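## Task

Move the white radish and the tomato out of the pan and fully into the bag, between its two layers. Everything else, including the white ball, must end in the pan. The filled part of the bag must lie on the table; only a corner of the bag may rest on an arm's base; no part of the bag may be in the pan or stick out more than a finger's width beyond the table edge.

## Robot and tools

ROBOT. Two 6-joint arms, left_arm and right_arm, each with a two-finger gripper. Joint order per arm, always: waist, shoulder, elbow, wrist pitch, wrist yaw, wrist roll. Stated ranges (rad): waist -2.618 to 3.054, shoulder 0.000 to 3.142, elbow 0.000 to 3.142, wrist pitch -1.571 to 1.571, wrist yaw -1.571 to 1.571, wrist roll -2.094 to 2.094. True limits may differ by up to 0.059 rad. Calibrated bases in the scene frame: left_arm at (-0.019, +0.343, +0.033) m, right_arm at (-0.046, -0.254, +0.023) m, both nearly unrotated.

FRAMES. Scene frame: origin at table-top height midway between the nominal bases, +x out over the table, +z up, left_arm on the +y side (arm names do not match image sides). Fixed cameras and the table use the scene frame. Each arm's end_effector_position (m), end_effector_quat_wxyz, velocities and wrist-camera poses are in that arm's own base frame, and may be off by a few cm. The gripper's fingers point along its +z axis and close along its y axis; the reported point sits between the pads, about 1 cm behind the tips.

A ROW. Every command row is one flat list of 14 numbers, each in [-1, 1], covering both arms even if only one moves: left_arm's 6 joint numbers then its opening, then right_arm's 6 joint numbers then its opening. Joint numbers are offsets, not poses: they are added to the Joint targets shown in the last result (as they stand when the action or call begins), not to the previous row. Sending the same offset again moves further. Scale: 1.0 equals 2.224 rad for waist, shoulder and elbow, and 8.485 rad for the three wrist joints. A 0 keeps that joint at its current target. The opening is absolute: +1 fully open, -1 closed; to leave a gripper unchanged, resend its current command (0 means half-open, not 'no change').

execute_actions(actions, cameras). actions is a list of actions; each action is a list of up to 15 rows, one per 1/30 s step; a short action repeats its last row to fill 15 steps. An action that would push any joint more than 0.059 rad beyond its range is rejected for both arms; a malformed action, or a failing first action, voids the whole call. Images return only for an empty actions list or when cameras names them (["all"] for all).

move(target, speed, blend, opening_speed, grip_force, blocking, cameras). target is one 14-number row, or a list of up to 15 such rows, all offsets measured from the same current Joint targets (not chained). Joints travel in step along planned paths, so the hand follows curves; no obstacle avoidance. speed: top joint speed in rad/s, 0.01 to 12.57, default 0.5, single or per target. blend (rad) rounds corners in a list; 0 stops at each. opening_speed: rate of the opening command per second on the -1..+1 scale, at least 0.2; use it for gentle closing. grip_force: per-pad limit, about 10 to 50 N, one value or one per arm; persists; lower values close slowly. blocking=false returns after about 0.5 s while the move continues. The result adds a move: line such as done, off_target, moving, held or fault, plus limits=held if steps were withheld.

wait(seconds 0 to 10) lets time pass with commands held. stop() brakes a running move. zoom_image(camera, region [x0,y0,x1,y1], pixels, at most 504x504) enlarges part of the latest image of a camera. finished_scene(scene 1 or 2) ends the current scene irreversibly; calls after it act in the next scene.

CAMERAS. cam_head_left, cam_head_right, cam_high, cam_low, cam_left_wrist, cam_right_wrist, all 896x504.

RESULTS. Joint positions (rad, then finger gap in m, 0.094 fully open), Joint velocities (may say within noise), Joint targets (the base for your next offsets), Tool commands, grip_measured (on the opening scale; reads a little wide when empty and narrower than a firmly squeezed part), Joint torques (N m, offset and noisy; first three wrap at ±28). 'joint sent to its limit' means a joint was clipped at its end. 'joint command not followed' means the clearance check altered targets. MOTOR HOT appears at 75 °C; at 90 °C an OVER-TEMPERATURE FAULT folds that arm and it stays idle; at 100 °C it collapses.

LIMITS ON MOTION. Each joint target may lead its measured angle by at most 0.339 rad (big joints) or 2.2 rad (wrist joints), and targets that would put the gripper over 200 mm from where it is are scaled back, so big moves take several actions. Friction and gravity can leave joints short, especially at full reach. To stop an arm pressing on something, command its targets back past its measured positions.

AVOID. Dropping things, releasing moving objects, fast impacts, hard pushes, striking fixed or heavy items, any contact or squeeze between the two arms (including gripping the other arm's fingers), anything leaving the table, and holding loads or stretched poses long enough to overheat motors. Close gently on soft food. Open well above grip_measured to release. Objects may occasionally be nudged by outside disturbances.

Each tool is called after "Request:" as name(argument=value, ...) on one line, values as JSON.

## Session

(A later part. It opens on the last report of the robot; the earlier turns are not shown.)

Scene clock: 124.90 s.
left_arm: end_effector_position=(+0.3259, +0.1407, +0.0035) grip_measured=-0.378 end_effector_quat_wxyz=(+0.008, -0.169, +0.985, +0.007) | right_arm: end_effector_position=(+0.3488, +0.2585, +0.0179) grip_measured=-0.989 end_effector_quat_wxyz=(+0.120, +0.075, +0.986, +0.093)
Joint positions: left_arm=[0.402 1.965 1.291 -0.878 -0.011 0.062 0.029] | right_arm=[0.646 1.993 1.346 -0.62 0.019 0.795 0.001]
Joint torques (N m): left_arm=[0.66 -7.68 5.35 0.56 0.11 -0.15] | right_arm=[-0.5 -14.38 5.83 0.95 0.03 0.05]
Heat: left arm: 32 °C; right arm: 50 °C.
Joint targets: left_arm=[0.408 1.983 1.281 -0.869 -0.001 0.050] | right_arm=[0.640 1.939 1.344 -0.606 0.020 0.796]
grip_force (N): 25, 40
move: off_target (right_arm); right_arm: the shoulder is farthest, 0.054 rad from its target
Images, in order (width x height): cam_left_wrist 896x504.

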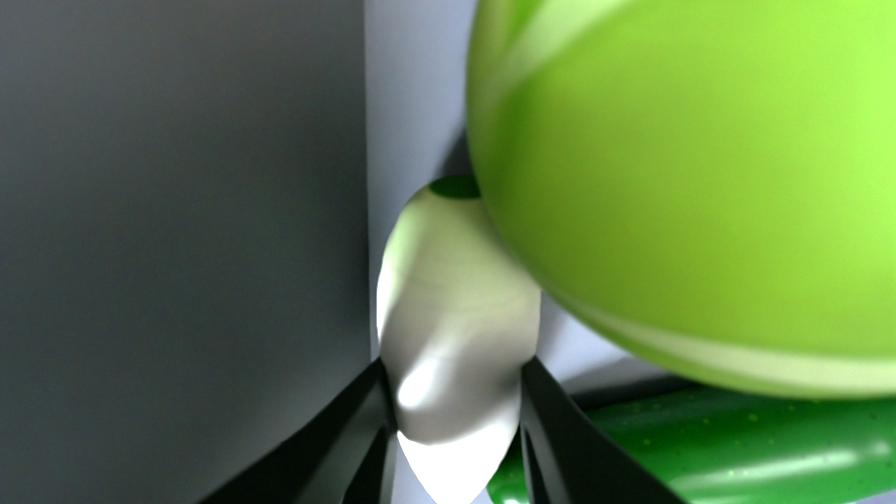

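Request:
move(target=[[0,-0.1003,0.1906,-0.0761,0,0,-0.8,0,0,0,0,0,0,-1],[-0.35,-0.1003,0.1906,-0.0761,0,-0.2496,-0.8,0,0,0,0,0,0,-1],[-0.5545,-0.1725,-0.0099,0.0011,0,-0.2496,-0.8,0,0,0,0,0,0,-1]], speed=[0.4,0.8,0.5], blend=[0.05,0.05,0], cameras=["cam_left_wrist","cam_head_left","cam_low"])

Request:
zoom_image(camera="cam_head_left", region=[270, 200, 470, 370])

Scene clock: 132.30 s.
left_arm: end_effector_position=(+0.2523, -0.2697, +0.1150) grip_measured=-0.390 end_effector_quat_wxyz=(+0.027, -0.570, +0.803, -0.171) | right_arm: end_effector_position=(+0.3488, +0.2585, +0.0179) grip_measured=-0.989 end_effector_quat_wxyz=(+0.120, +0.075, +0.986, +0.093)
Joint positions: left_arm=[-0.823 1.625 1.27 -0.869 -0.01 -2.056 0.029] | right_arm=[0.646 1.993 1.346 -0.62 0.019 0.795 0.001]
Joint torques (N m): left_arm=[0.13 -9.06 6.41 1.19 0.02 -0.13] | right_arm=[-0.47 -14.35 5.86 0.95 0.02 0.05]
Heat: left arm: 32 °C; right arm: 51 °C.
Joint targets: left_arm=[-0.825 1.600 1.259 -0.860 -0.001 -2.068] | right_arm=[0.640 1.939 1.344 -0.606 0.020 0.796]
grip_force (N): 25, 40
move: off_target (right_arm); right_arm: the shoulder is farthest, 0.054 rad from its target
Images, in order (width x height): cam_head_left 896x504, cam_low 896x504, cam_left_wrist 896x504.

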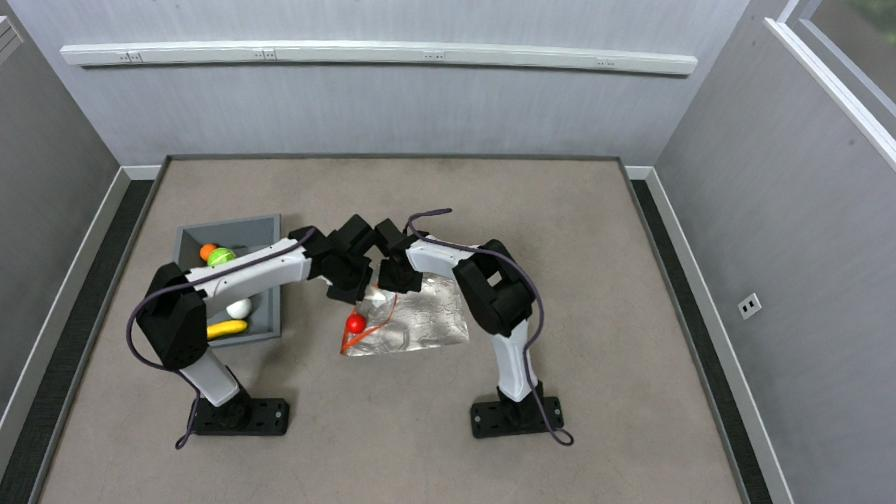

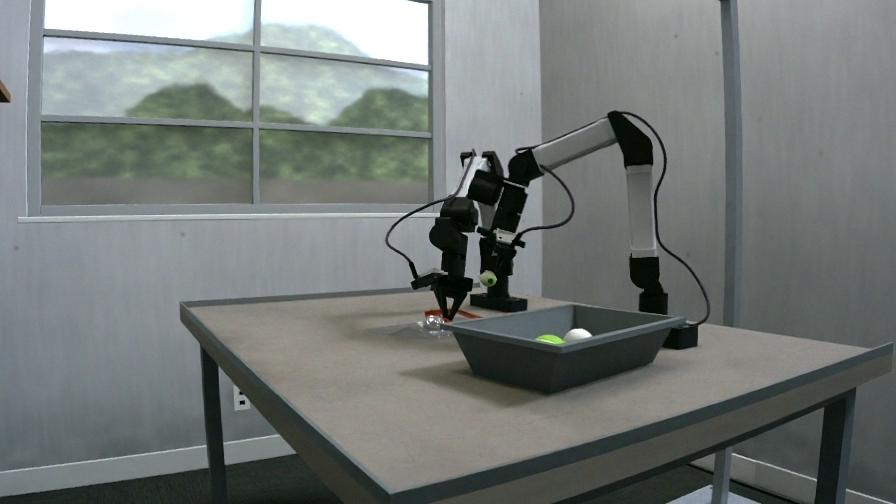

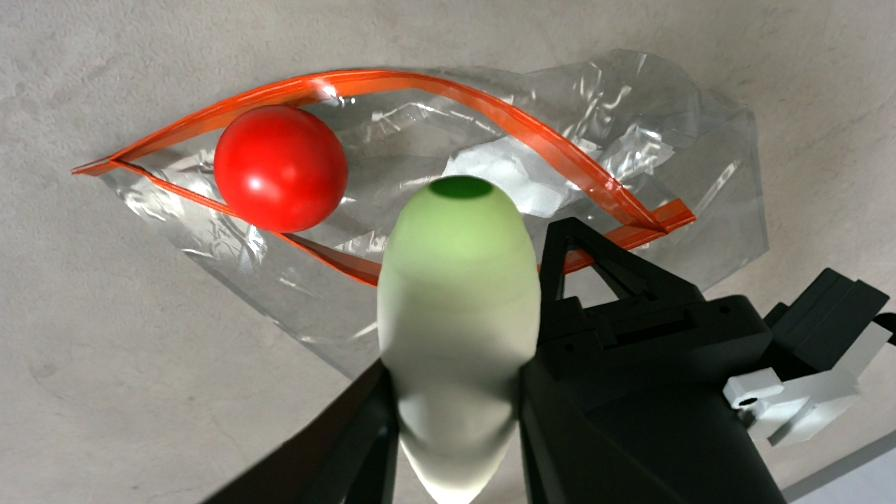

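Scaled by 2.520 from the camera's 896x504 image, which has a finer 1280x720 frame.

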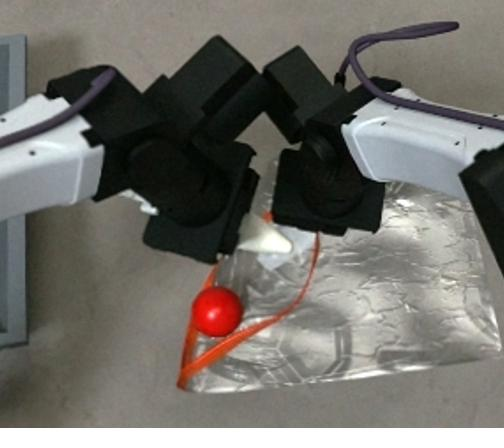

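Request:
move(target=[0,0.1009,-0.1594,0.059,0,0,-0.8,0,0,0,0,0,0,-1], speed=0.2, cameras=["cam_left_wrist","cam_head_left","cam_low"])

Request:
zoom_image(camera="cam_head_left", region=[270, 200, 470, 370])

Scene clock: 135.60 s.
left_arm: end_effector_position=(+0.2495, -0.2674, -0.0005) grip_measured=-0.390 end_effector_quat_wxyz=(+0.026, -0.570, +0.804, -0.170) | right_arm: end_effector_position=(+0.3488, +0.2585, +0.0179) grip_measured=-0.989 end_effector_quat_wxyz=(+0.120, +0.075, +0.986, +0.093)
Joint positions: left_arm=[-0.823 1.767 0.941 -0.398 -0.007 -2.056 0.029] | right_arm=[0.646 1.993 1.346 -0.62 0.019 0.795 0.001]
Joint torques (N m): left_arm=[0.09 -3.07 2.92 1.53 0 -0.13] | right_arm=[-0.49 -14.38 5.85 0.95 0.02 0.05]
Heat: left arm: 31 °C; right arm: 51 °C.
Joint targets: left_arm=[-0.825 1.824 0.904 -0.359 -0.001 -2.068] | right_arm=[0.640 1.939 1.344 -0.606 0.020 0.796]
grip_force (N): 25, 40
move: off_target (left_arm, right_arm); left_arm: the shoulder is farthest, 0.057 rad from its target; right_arm: the shoulder is farthest, 0.054 rad from its target
Images, in order (width x height): cam_head_left 896x504, cam_low 896x504, cam_left_wrist 896x504.

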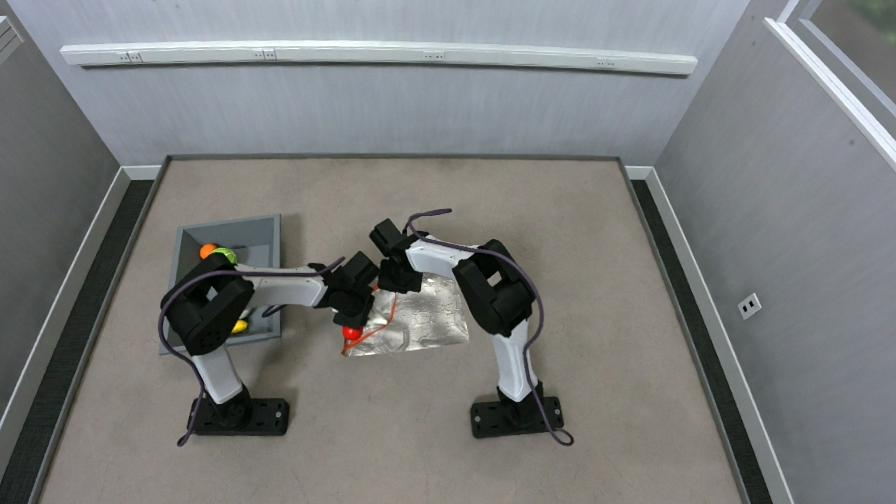

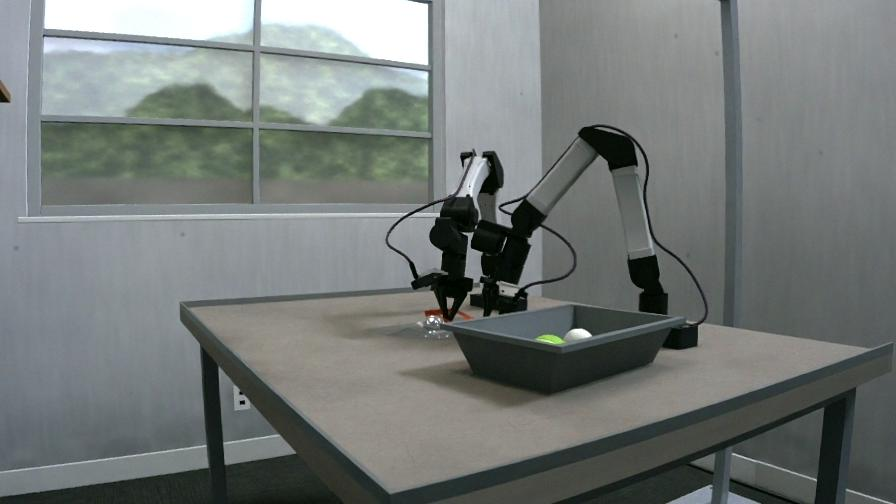

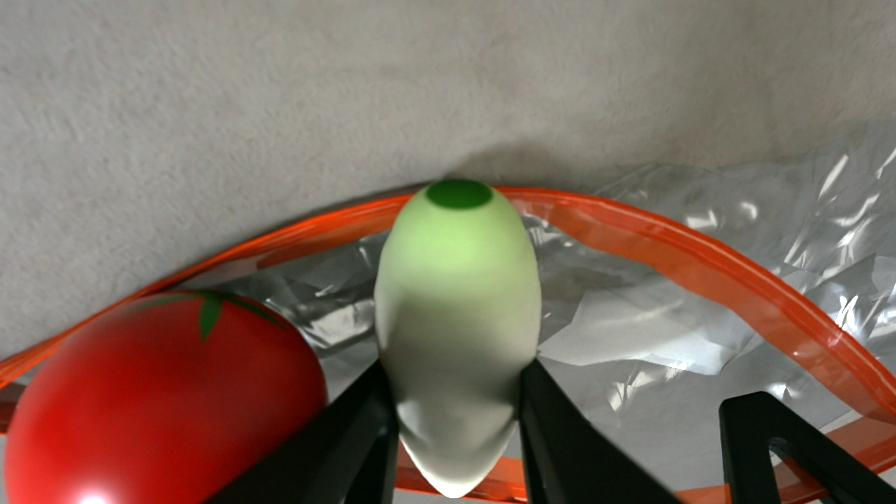

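Scaled by 2.520 from the camera's 896x504 image, which has a finer 1280x720 frame.

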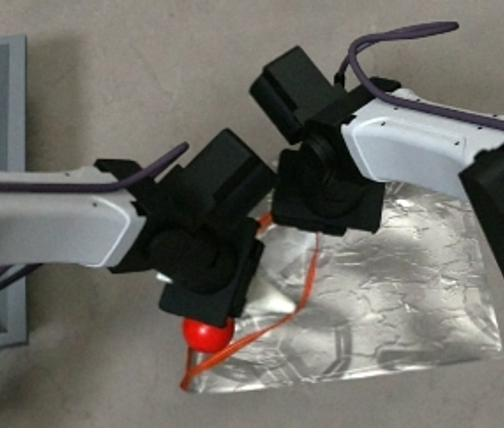

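Request:
move(target=[0,-0.016,0,0,0,0,-0.8,-0.022,-0.0651,-0.0863,0.0058,0,0,-1], speed=0.15, cameras=["cam_left_wrist","cam_head_left","cam_right_wrist"])

Request:
zoom_image(camera="cam_head_left", region=[270, 200, 470, 370])

Scene clock: 137.90 s.
left_arm: end_effector_position=(+0.2528, -0.2710, +0.0006) grip_measured=-0.390 end_effector_quat_wxyz=(+0.028, -0.569, +0.801, -0.183) | right_arm: end_effector_position=(+0.3282, +0.2196, +0.0237) grip_measured=-0.989 end_effector_quat_wxyz=(+0.126, +0.098, +0.983, +0.093)
Joint positions: left_arm=[-0.823 1.766 0.932 -0.365 -0.007 -2.056 0.029] | right_arm=[0.598 1.84 1.156 -0.571 0.019 0.795 0.001]
Joint torques (N m): left_arm=[0.09 -5.68 3.79 1.21 0 -0.13] | right_arm=[-0.69 -12.31 5.64 0.92 0.03 0.04]
Heat: left arm: 31 °C; right arm: 51 °C.
Joint targets: left_arm=[-0.825 1.789 0.904 -0.359 -0.001 -2.068] | right_arm=[0.591 1.794 1.152 -0.557 0.020 0.796]
grip_force (N): 25, 40
move: off_target (right_arm); right_arm: the shoulder is farthest, 0.046 rad from its target
Images, in order (width x height): cam_head_left 896x504, cam_left_wrist 896x504, cam_right_wrist 896x504.

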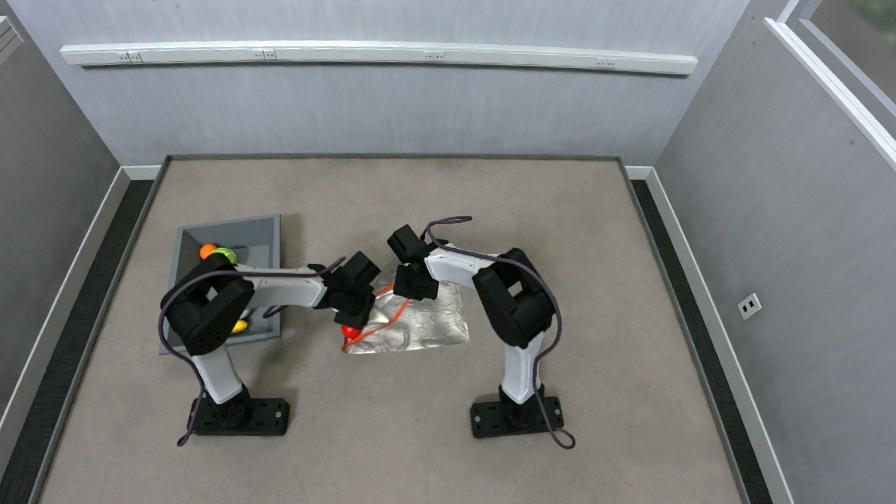

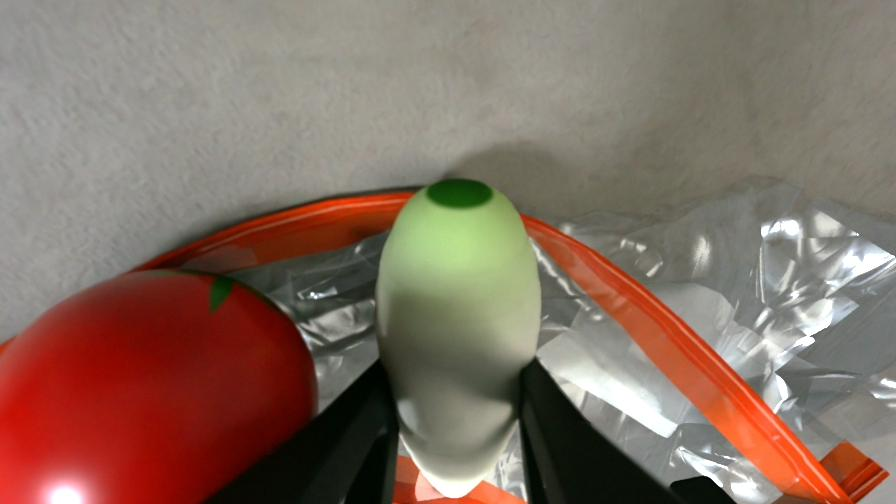

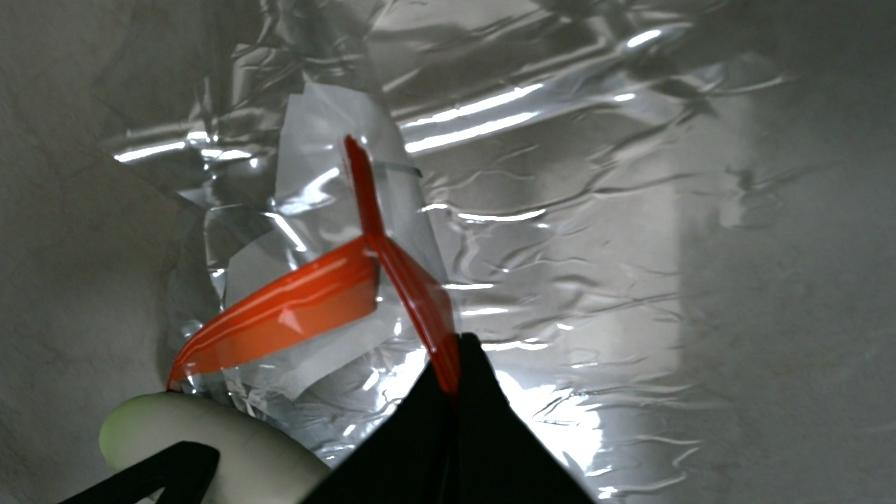

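Scaled by 2.520 from the camera's 896x504 image, which has a finer 1280x720 frame.

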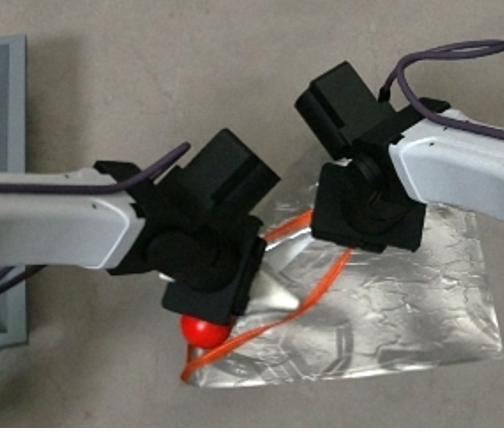

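Request:
move(target=[[0.0014,0.0121,0.0782,-0.0121,0,0,-0.8,0,0,0,0,0,0,-1],[0.0014,0.0252,0.0643,-0.0051,0,0,-0.8,0,0,0,0,0,0,-1]], speed=0.15, cameras=["cam_left_wrist","cam_head_left","cam_right_wrist"])

Request:
zoom_image(camera="cam_head_left", region=[270, 200, 470, 370])

Scene clock: 141.13 s.
left_arm: end_effector_position=(+0.2723, -0.2920, +0.0123) grip_measured=-0.391 end_effector_quat_wxyz=(+0.029, -0.568, +0.800, -0.192) | right_arm: end_effector_position=(+0.3282, +0.2197, +0.0237) grip_measured=-0.989 end_effector_quat_wxyz=(+0.127, +0.098, +0.983, +0.093)
Joint positions: left_arm=[-0.823 1.827 1.059 -0.411 -0.007 -2.056 0.029] | right_arm=[0.598 1.84 1.156 -0.571 0.019 0.795 0.001]
Joint torques (N m): left_arm=[0.36 -6.91 5.61 1.26 -0.01 -0.13] | right_arm=[-0.69 -12.31 5.64 0.96 0.03 0.05]
Heat: left arm: 31 °C; right arm: 52 °C.
Joint targets: left_arm=[-0.822 1.845 1.047 -0.402 -0.001 -2.068] | right_arm=[0.591 1.794 1.152 -0.557 0.020 0.796]
grip_force (N): 25, 40
move: off_target (right_arm); right_arm: the shoulder is farthest, 0.046 rad from its target
Images, in order (width x height): cam_head_left 896x504, cam_left_wrist 896x504, cam_right_wrist 896x504.

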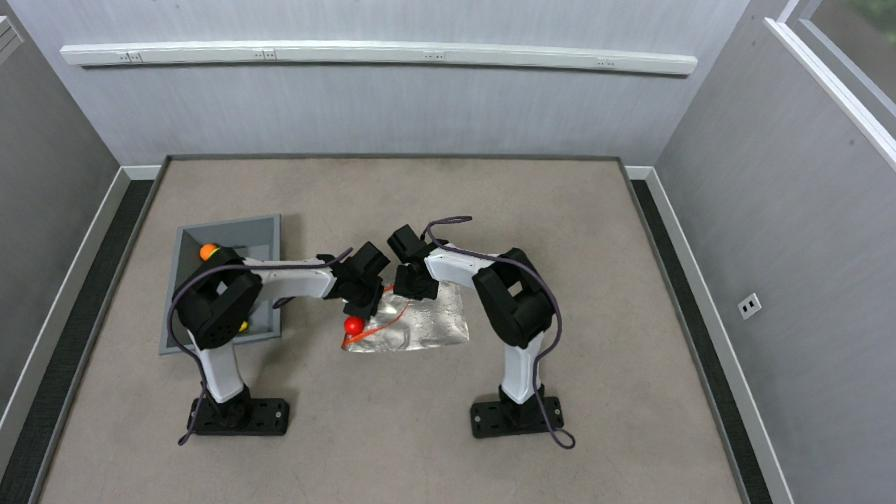

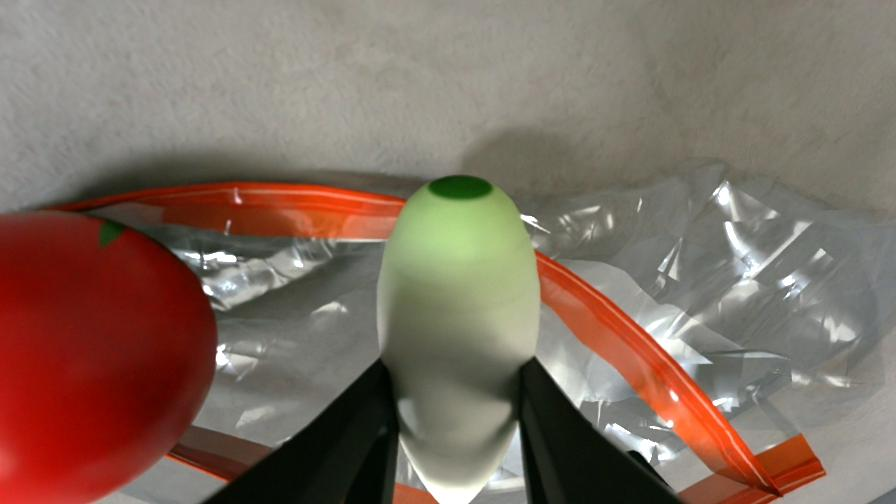

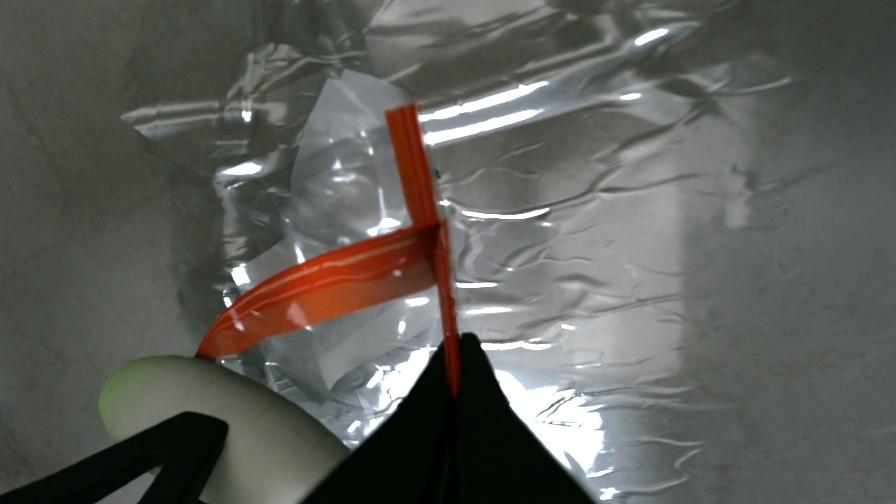

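Scaled by 2.520 from the camera's 896x504 image, which has a finer 1280x720 frame.

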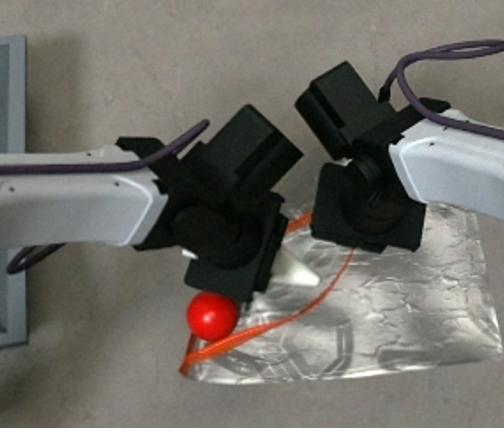

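Request:
move(target=[[0,-0.025,0.0283,-0.014,0,0,-0.8,0,0,0,0,0,0,-1],[0,-0.025,0.0283,-0.014,0,0,-0.8,0.0139,-0.0168,0.0998,-0.0306,0,0,-1]], speed=0.2, cameras=["cam_left_wrist","cam_head_left","cam_right_wrist","cam_low"])

Request:
zoom_image(camera="cam_head_left", region=[270, 200, 470, 370])

Request:
zoom_image(camera="cam_low", region=[380, 220, 540, 340])

Scene clock: 144.37 s.
left_arm: end_effector_position=(+0.2656, -0.2848, +0.0184) grip_measured=-0.391 end_effector_quat_wxyz=(+0.025, -0.570, +0.804, -0.167) | right_arm: end_effector_position=(+0.3318, +0.2267, +0.0635) grip_measured=-0.989 end_effector_quat_wxyz=(+0.125, +0.094, +0.983, +0.093)
Joint positions: left_arm=[-0.823 1.815 1.091 -0.508 -0.007 -2.056 0.029] | right_arm=[0.608 1.813 1.29 -0.735 0.019 0.795 0.001]
Joint torques (N m): left_arm=[0.35 -10.21 8.73 0.91 -0.01 -0.13] | right_arm=[-0.18 -8.31 6.39 0.88 0.02 0.04]
Heat: left arm: 32 °C; right arm: 52 °C.
Joint targets: left_arm=[-0.822 1.789 1.110 -0.521 -0.001 -2.068] | right_arm=[0.608 1.813 1.289 -0.732 0.019 0.795]
grip_force (N): 25, 40
move: held (right_arm; a check stopped the path); path passed 1 of 2 targets; limits=held; right_arm: the elbow is farthest, 0.084 rad from its target
joint command not followed: on one or more control steps a check withheld the commanded joint targets of the right arm, and it was not sent them on those steps.
cause: the commanded joint targets, or the way to them, would bring a part of the robot too close to another arm (this arm's gripper housing and the left arm's wrist (the part past the wrist pitch), 27 mm apart when this arm was first held).
Images, in order (width x height): cam_head_left 896x504, cam_low 896x504, cam_left_wrist 896x504, cam_right_wrist 896x504.

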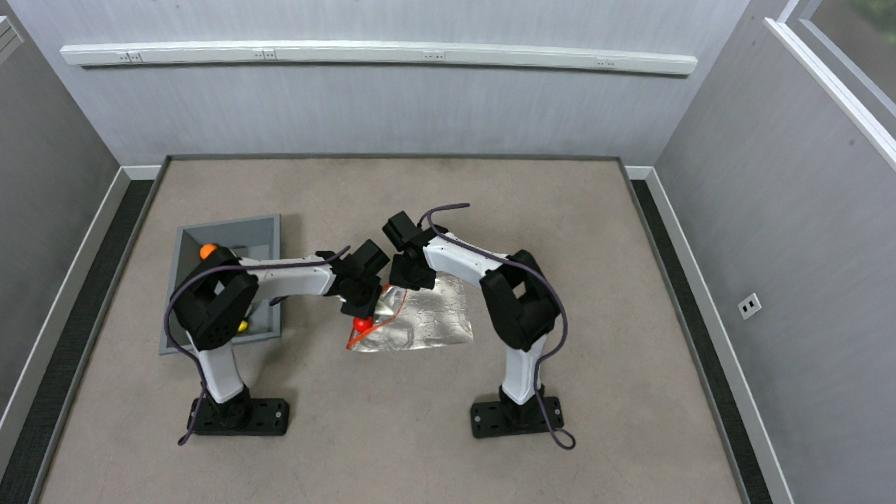

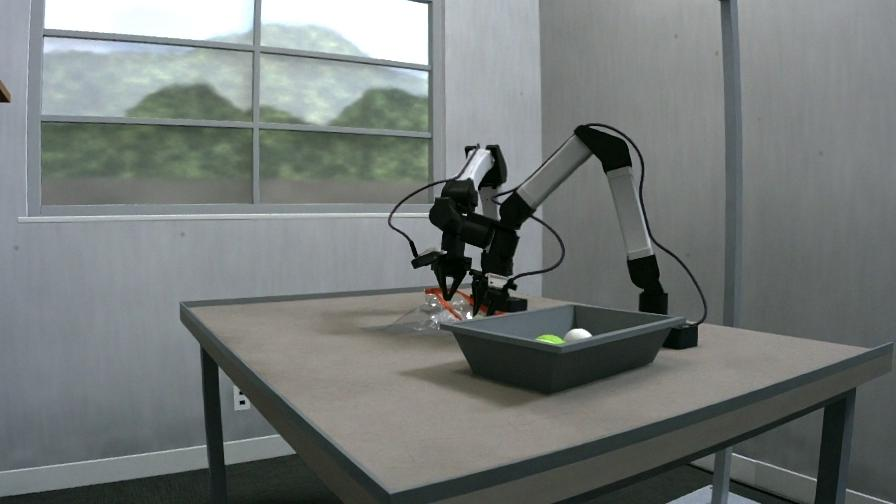

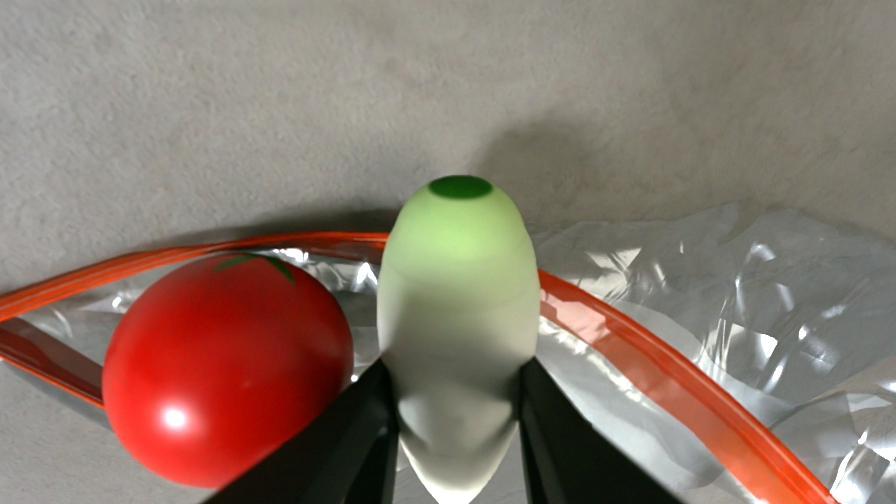

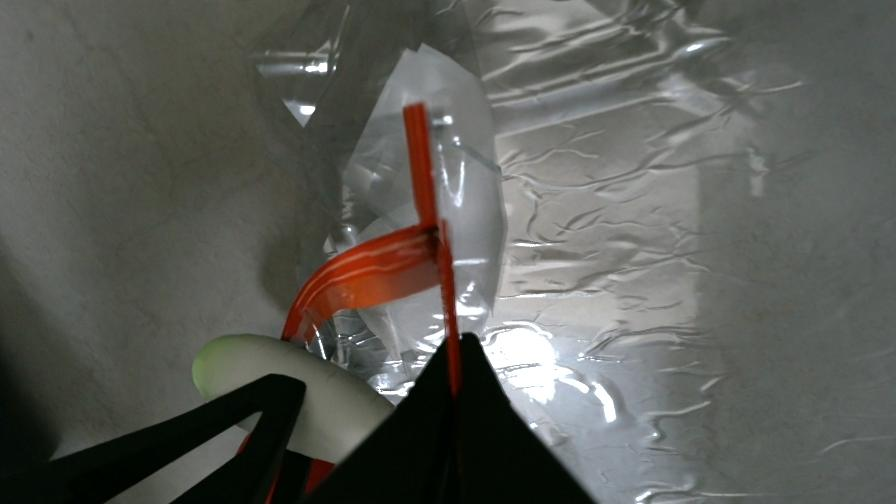

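Scaled by 2.520 from the camera's 896x504 image, which has a finer 1280x720 frame.

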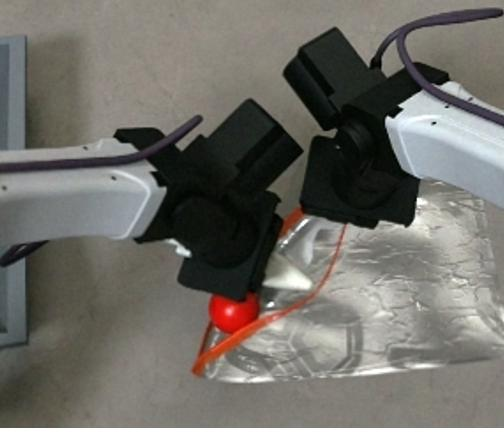

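Scaled by 3.150 from the camera's 896x504 image, which has a finer 1280x720 frame.

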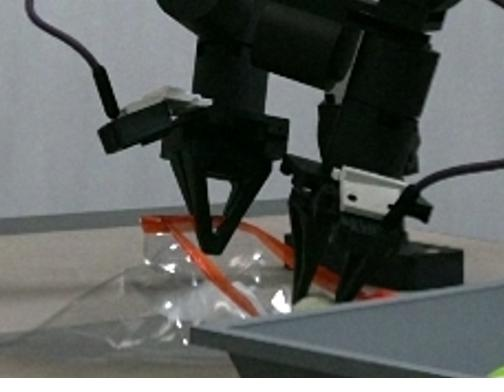

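Request:
move(target=[[0,-0.0321,0.008,-0.0105,0,0,-0.8,0,0,0,0,0,0,-1],[0,-0.0321,0.008,-0.0105,0,0,-0.8,-0.0063,0.0472,0.1129,-0.0106,0,0,-1]], speed=0.2, cameras=["cam_left_wrist","cam_head_left","cam_low"])

Request:
zoom_image(camera="cam_head_left", region=[270, 200, 470, 370])

Request:
zoom_image(camera="cam_low", region=[380, 220, 540, 340])

Scene clock: 148.27 s.
left_arm: end_effector_position=(+0.2598, -0.2786, +0.0440) grip_measured=-0.391 end_effector_quat_wxyz=(+0.026, -0.570, +0.804, -0.169) | right_arm: end_effector_position=(+0.3669, +0.2470, +0.0929) grip_measured=-0.989 end_effector_quat_wxyz=(+0.143, +0.097, +0.979, +0.107)
Joint positions: left_arm=[-0.823 1.74 1.109 -0.597 -0.007 -2.056 0.029] | right_arm=[0.6 1.902 1.511 -0.821 0.019 0.795 0.001]
Joint torques (N m): left_arm=[0.34 -9.5 8.98 0.92 0 -0.13] | right_arm=[-0.64 -7.92 9.37 0.89 0.02 0.04]
Heat: left arm: 32 °C; right arm: 51 °C.
Joint targets: left_arm=[-0.822 1.718 1.128 -0.610 -0.001 -2.068] | right_arm=[0.593 1.918 1.540 -0.822 0.019 0.795]
grip_force (N): 25, 40
move: done
Images, in order (width x height): cam_head_left 896x504, cam_low 896x504, cam_left_wrist 896x504.

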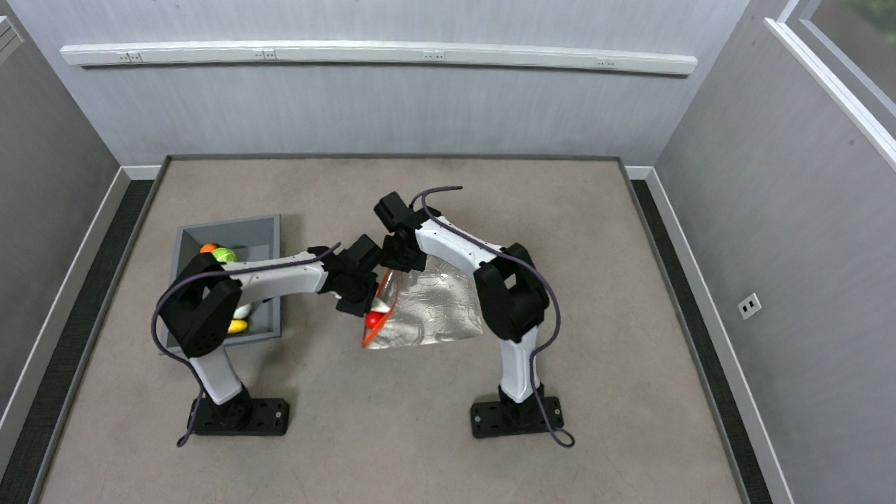

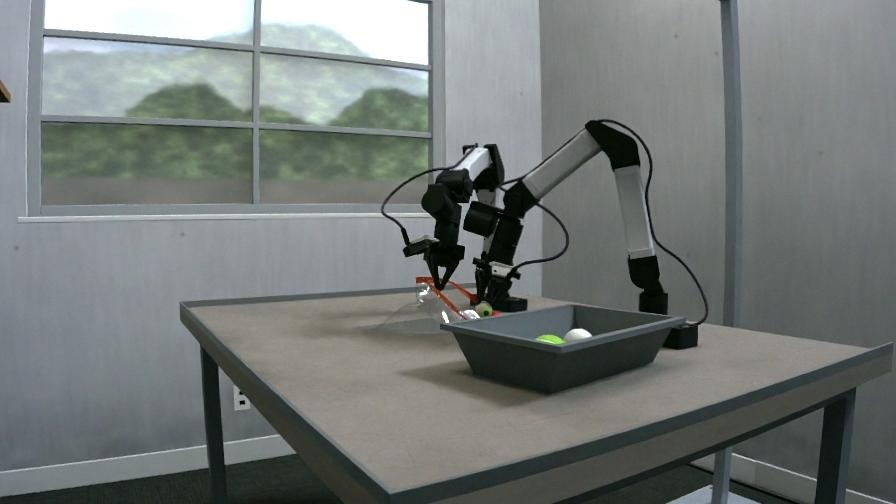

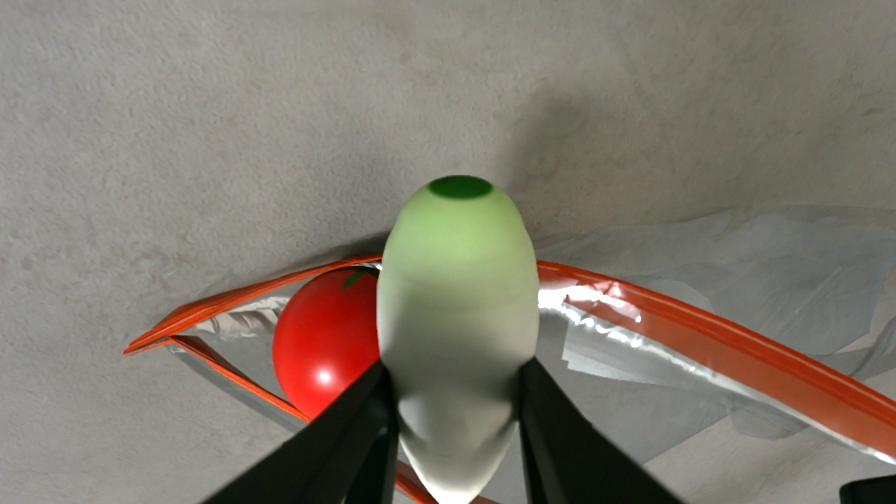

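Scaled by 2.520 from the camera's 896x504 image, which has a finer 1280x720 frame.

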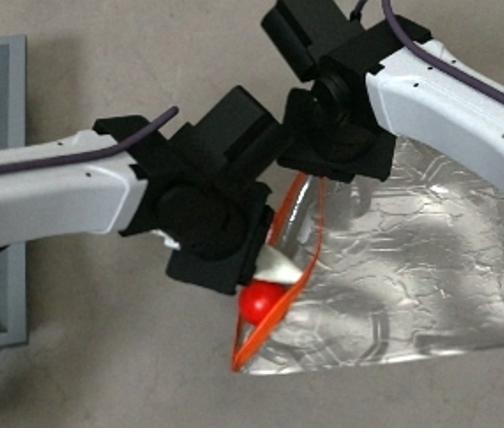

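Scaled by 3.150 from the camera's 896x504 image, which has a finer 1280x720 frame.

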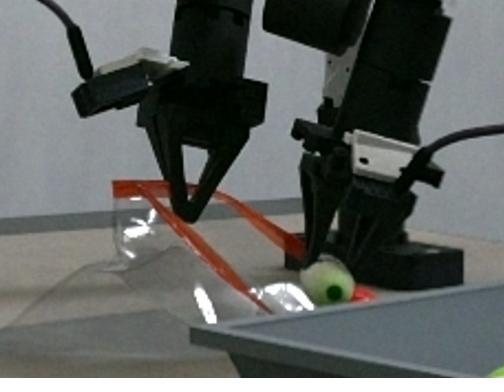

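Request:
move(target=[-0.031,0.0841,0.0427,0.0108,0,-0.0026,-0.8,0,0,0,0,0,0,-1], speed=0.12, cameras=["cam_left_wrist","cam_head_left","cam_low","cam_right_wrist"])

Request:
zoom_image(camera="cam_head_left", region=[270, 200, 470, 370])

Request:
zoom_image(camera="cam_low", region=[380, 220, 540, 340])

Scene clock: 149.73 s.
left_arm: end_effector_position=(+0.2630, -0.2946, +0.0418) grip_measured=-0.391 end_effector_quat_wxyz=(+0.024, -0.564, +0.807, -0.175) | right_arm: end_effector_position=(+0.3665, +0.2468, +0.0928) grip_measured=-0.989 end_effector_quat_wxyz=(+0.142, +0.097, +0.979, +0.107)
Joint positions: left_arm=[-0.845 1.784 1.149 -0.58 -0.007 -2.065 0.029] | right_arm=[0.6 1.902 1.511 -0.823 0.019 0.795 0.001]
Joint torques (N m): left_arm=[0.24 -8.24 7.05 1.07 -0.07 -0.03] | right_arm=[-0.65 -7.91 9.36 0.9 0.02 0.03]
Heat: left arm: 32 °C; right arm: 50 °C.
Joint targets: left_arm=[-0.845 1.783 1.148 -0.582 -0.007 -2.065] | right_arm=[0.593 1.918 1.540 -0.822 0.019 0.795]
grip_force (N): 25, 40
move: held (left_arm; a check stopped the path); limits=held; left_arm: the shoulder is farthest, 0.121 rad from its target
joint command not followed: on one or more control steps a check withheld the commanded joint targets of the left arm, and it was not sent them on those steps.
cause: the commanded joint targets, or the way to them, would bring a part of the robot too close to another arm (this arm's wrist (the part past the wrist pitch) and the right arm's gripper housing, 13 mm apart when this arm was first held).
Images, in order (width x height): cam_head_left 896x504, cam_low 896x504, cam_left_wrist 896x504, cam_right_wrist 896x504.

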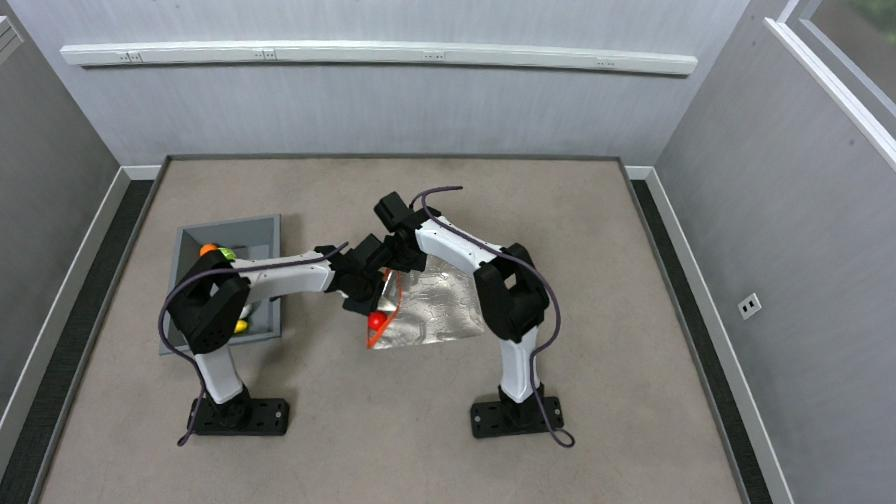

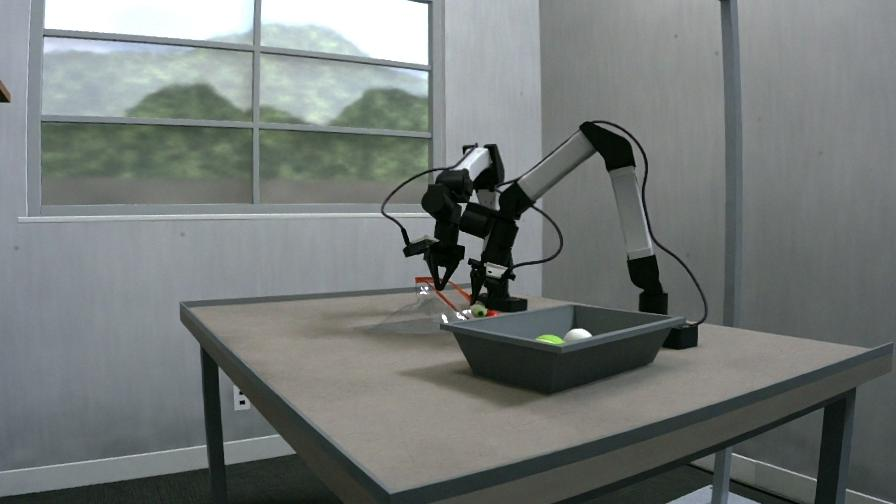

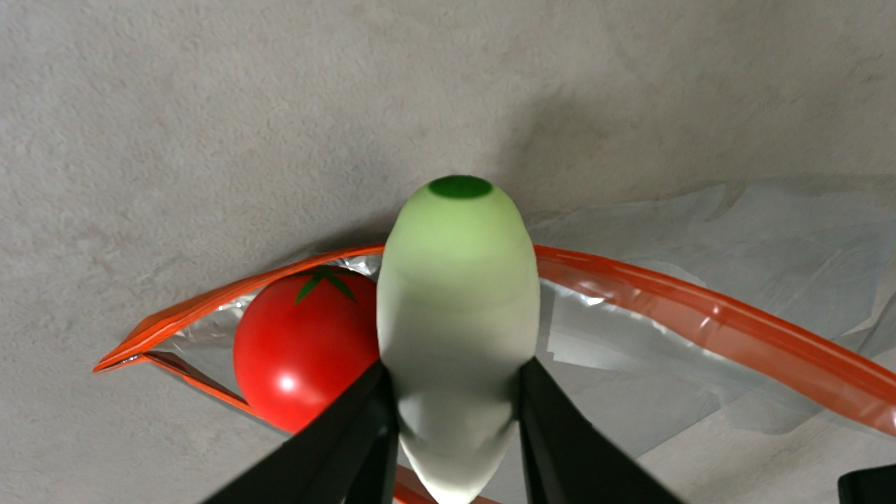

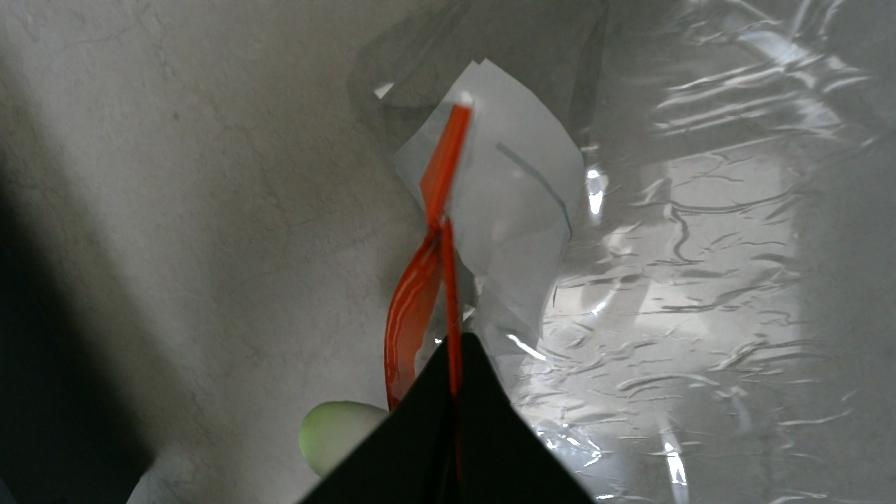

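Scaled by 2.520 from the camera's 896x504 image, which has a finer 1280x720 frame.

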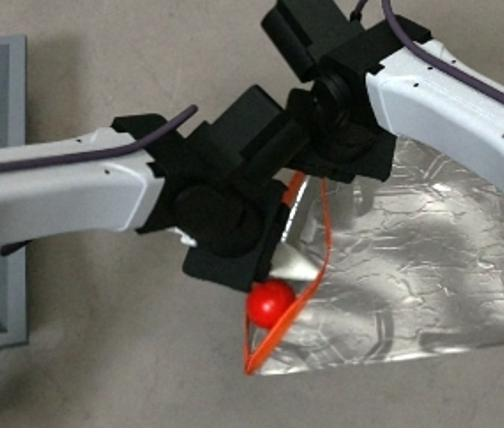

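Scaled by 3.150 from the camera's 896x504 image, which has a finer 1280x720 frame.

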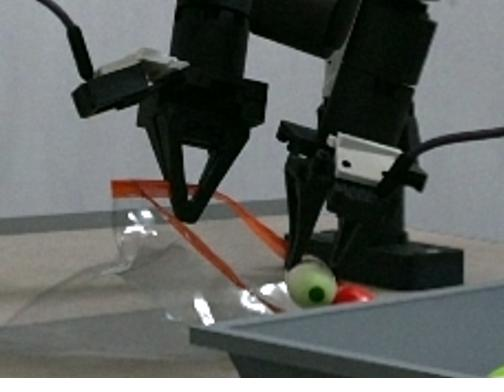

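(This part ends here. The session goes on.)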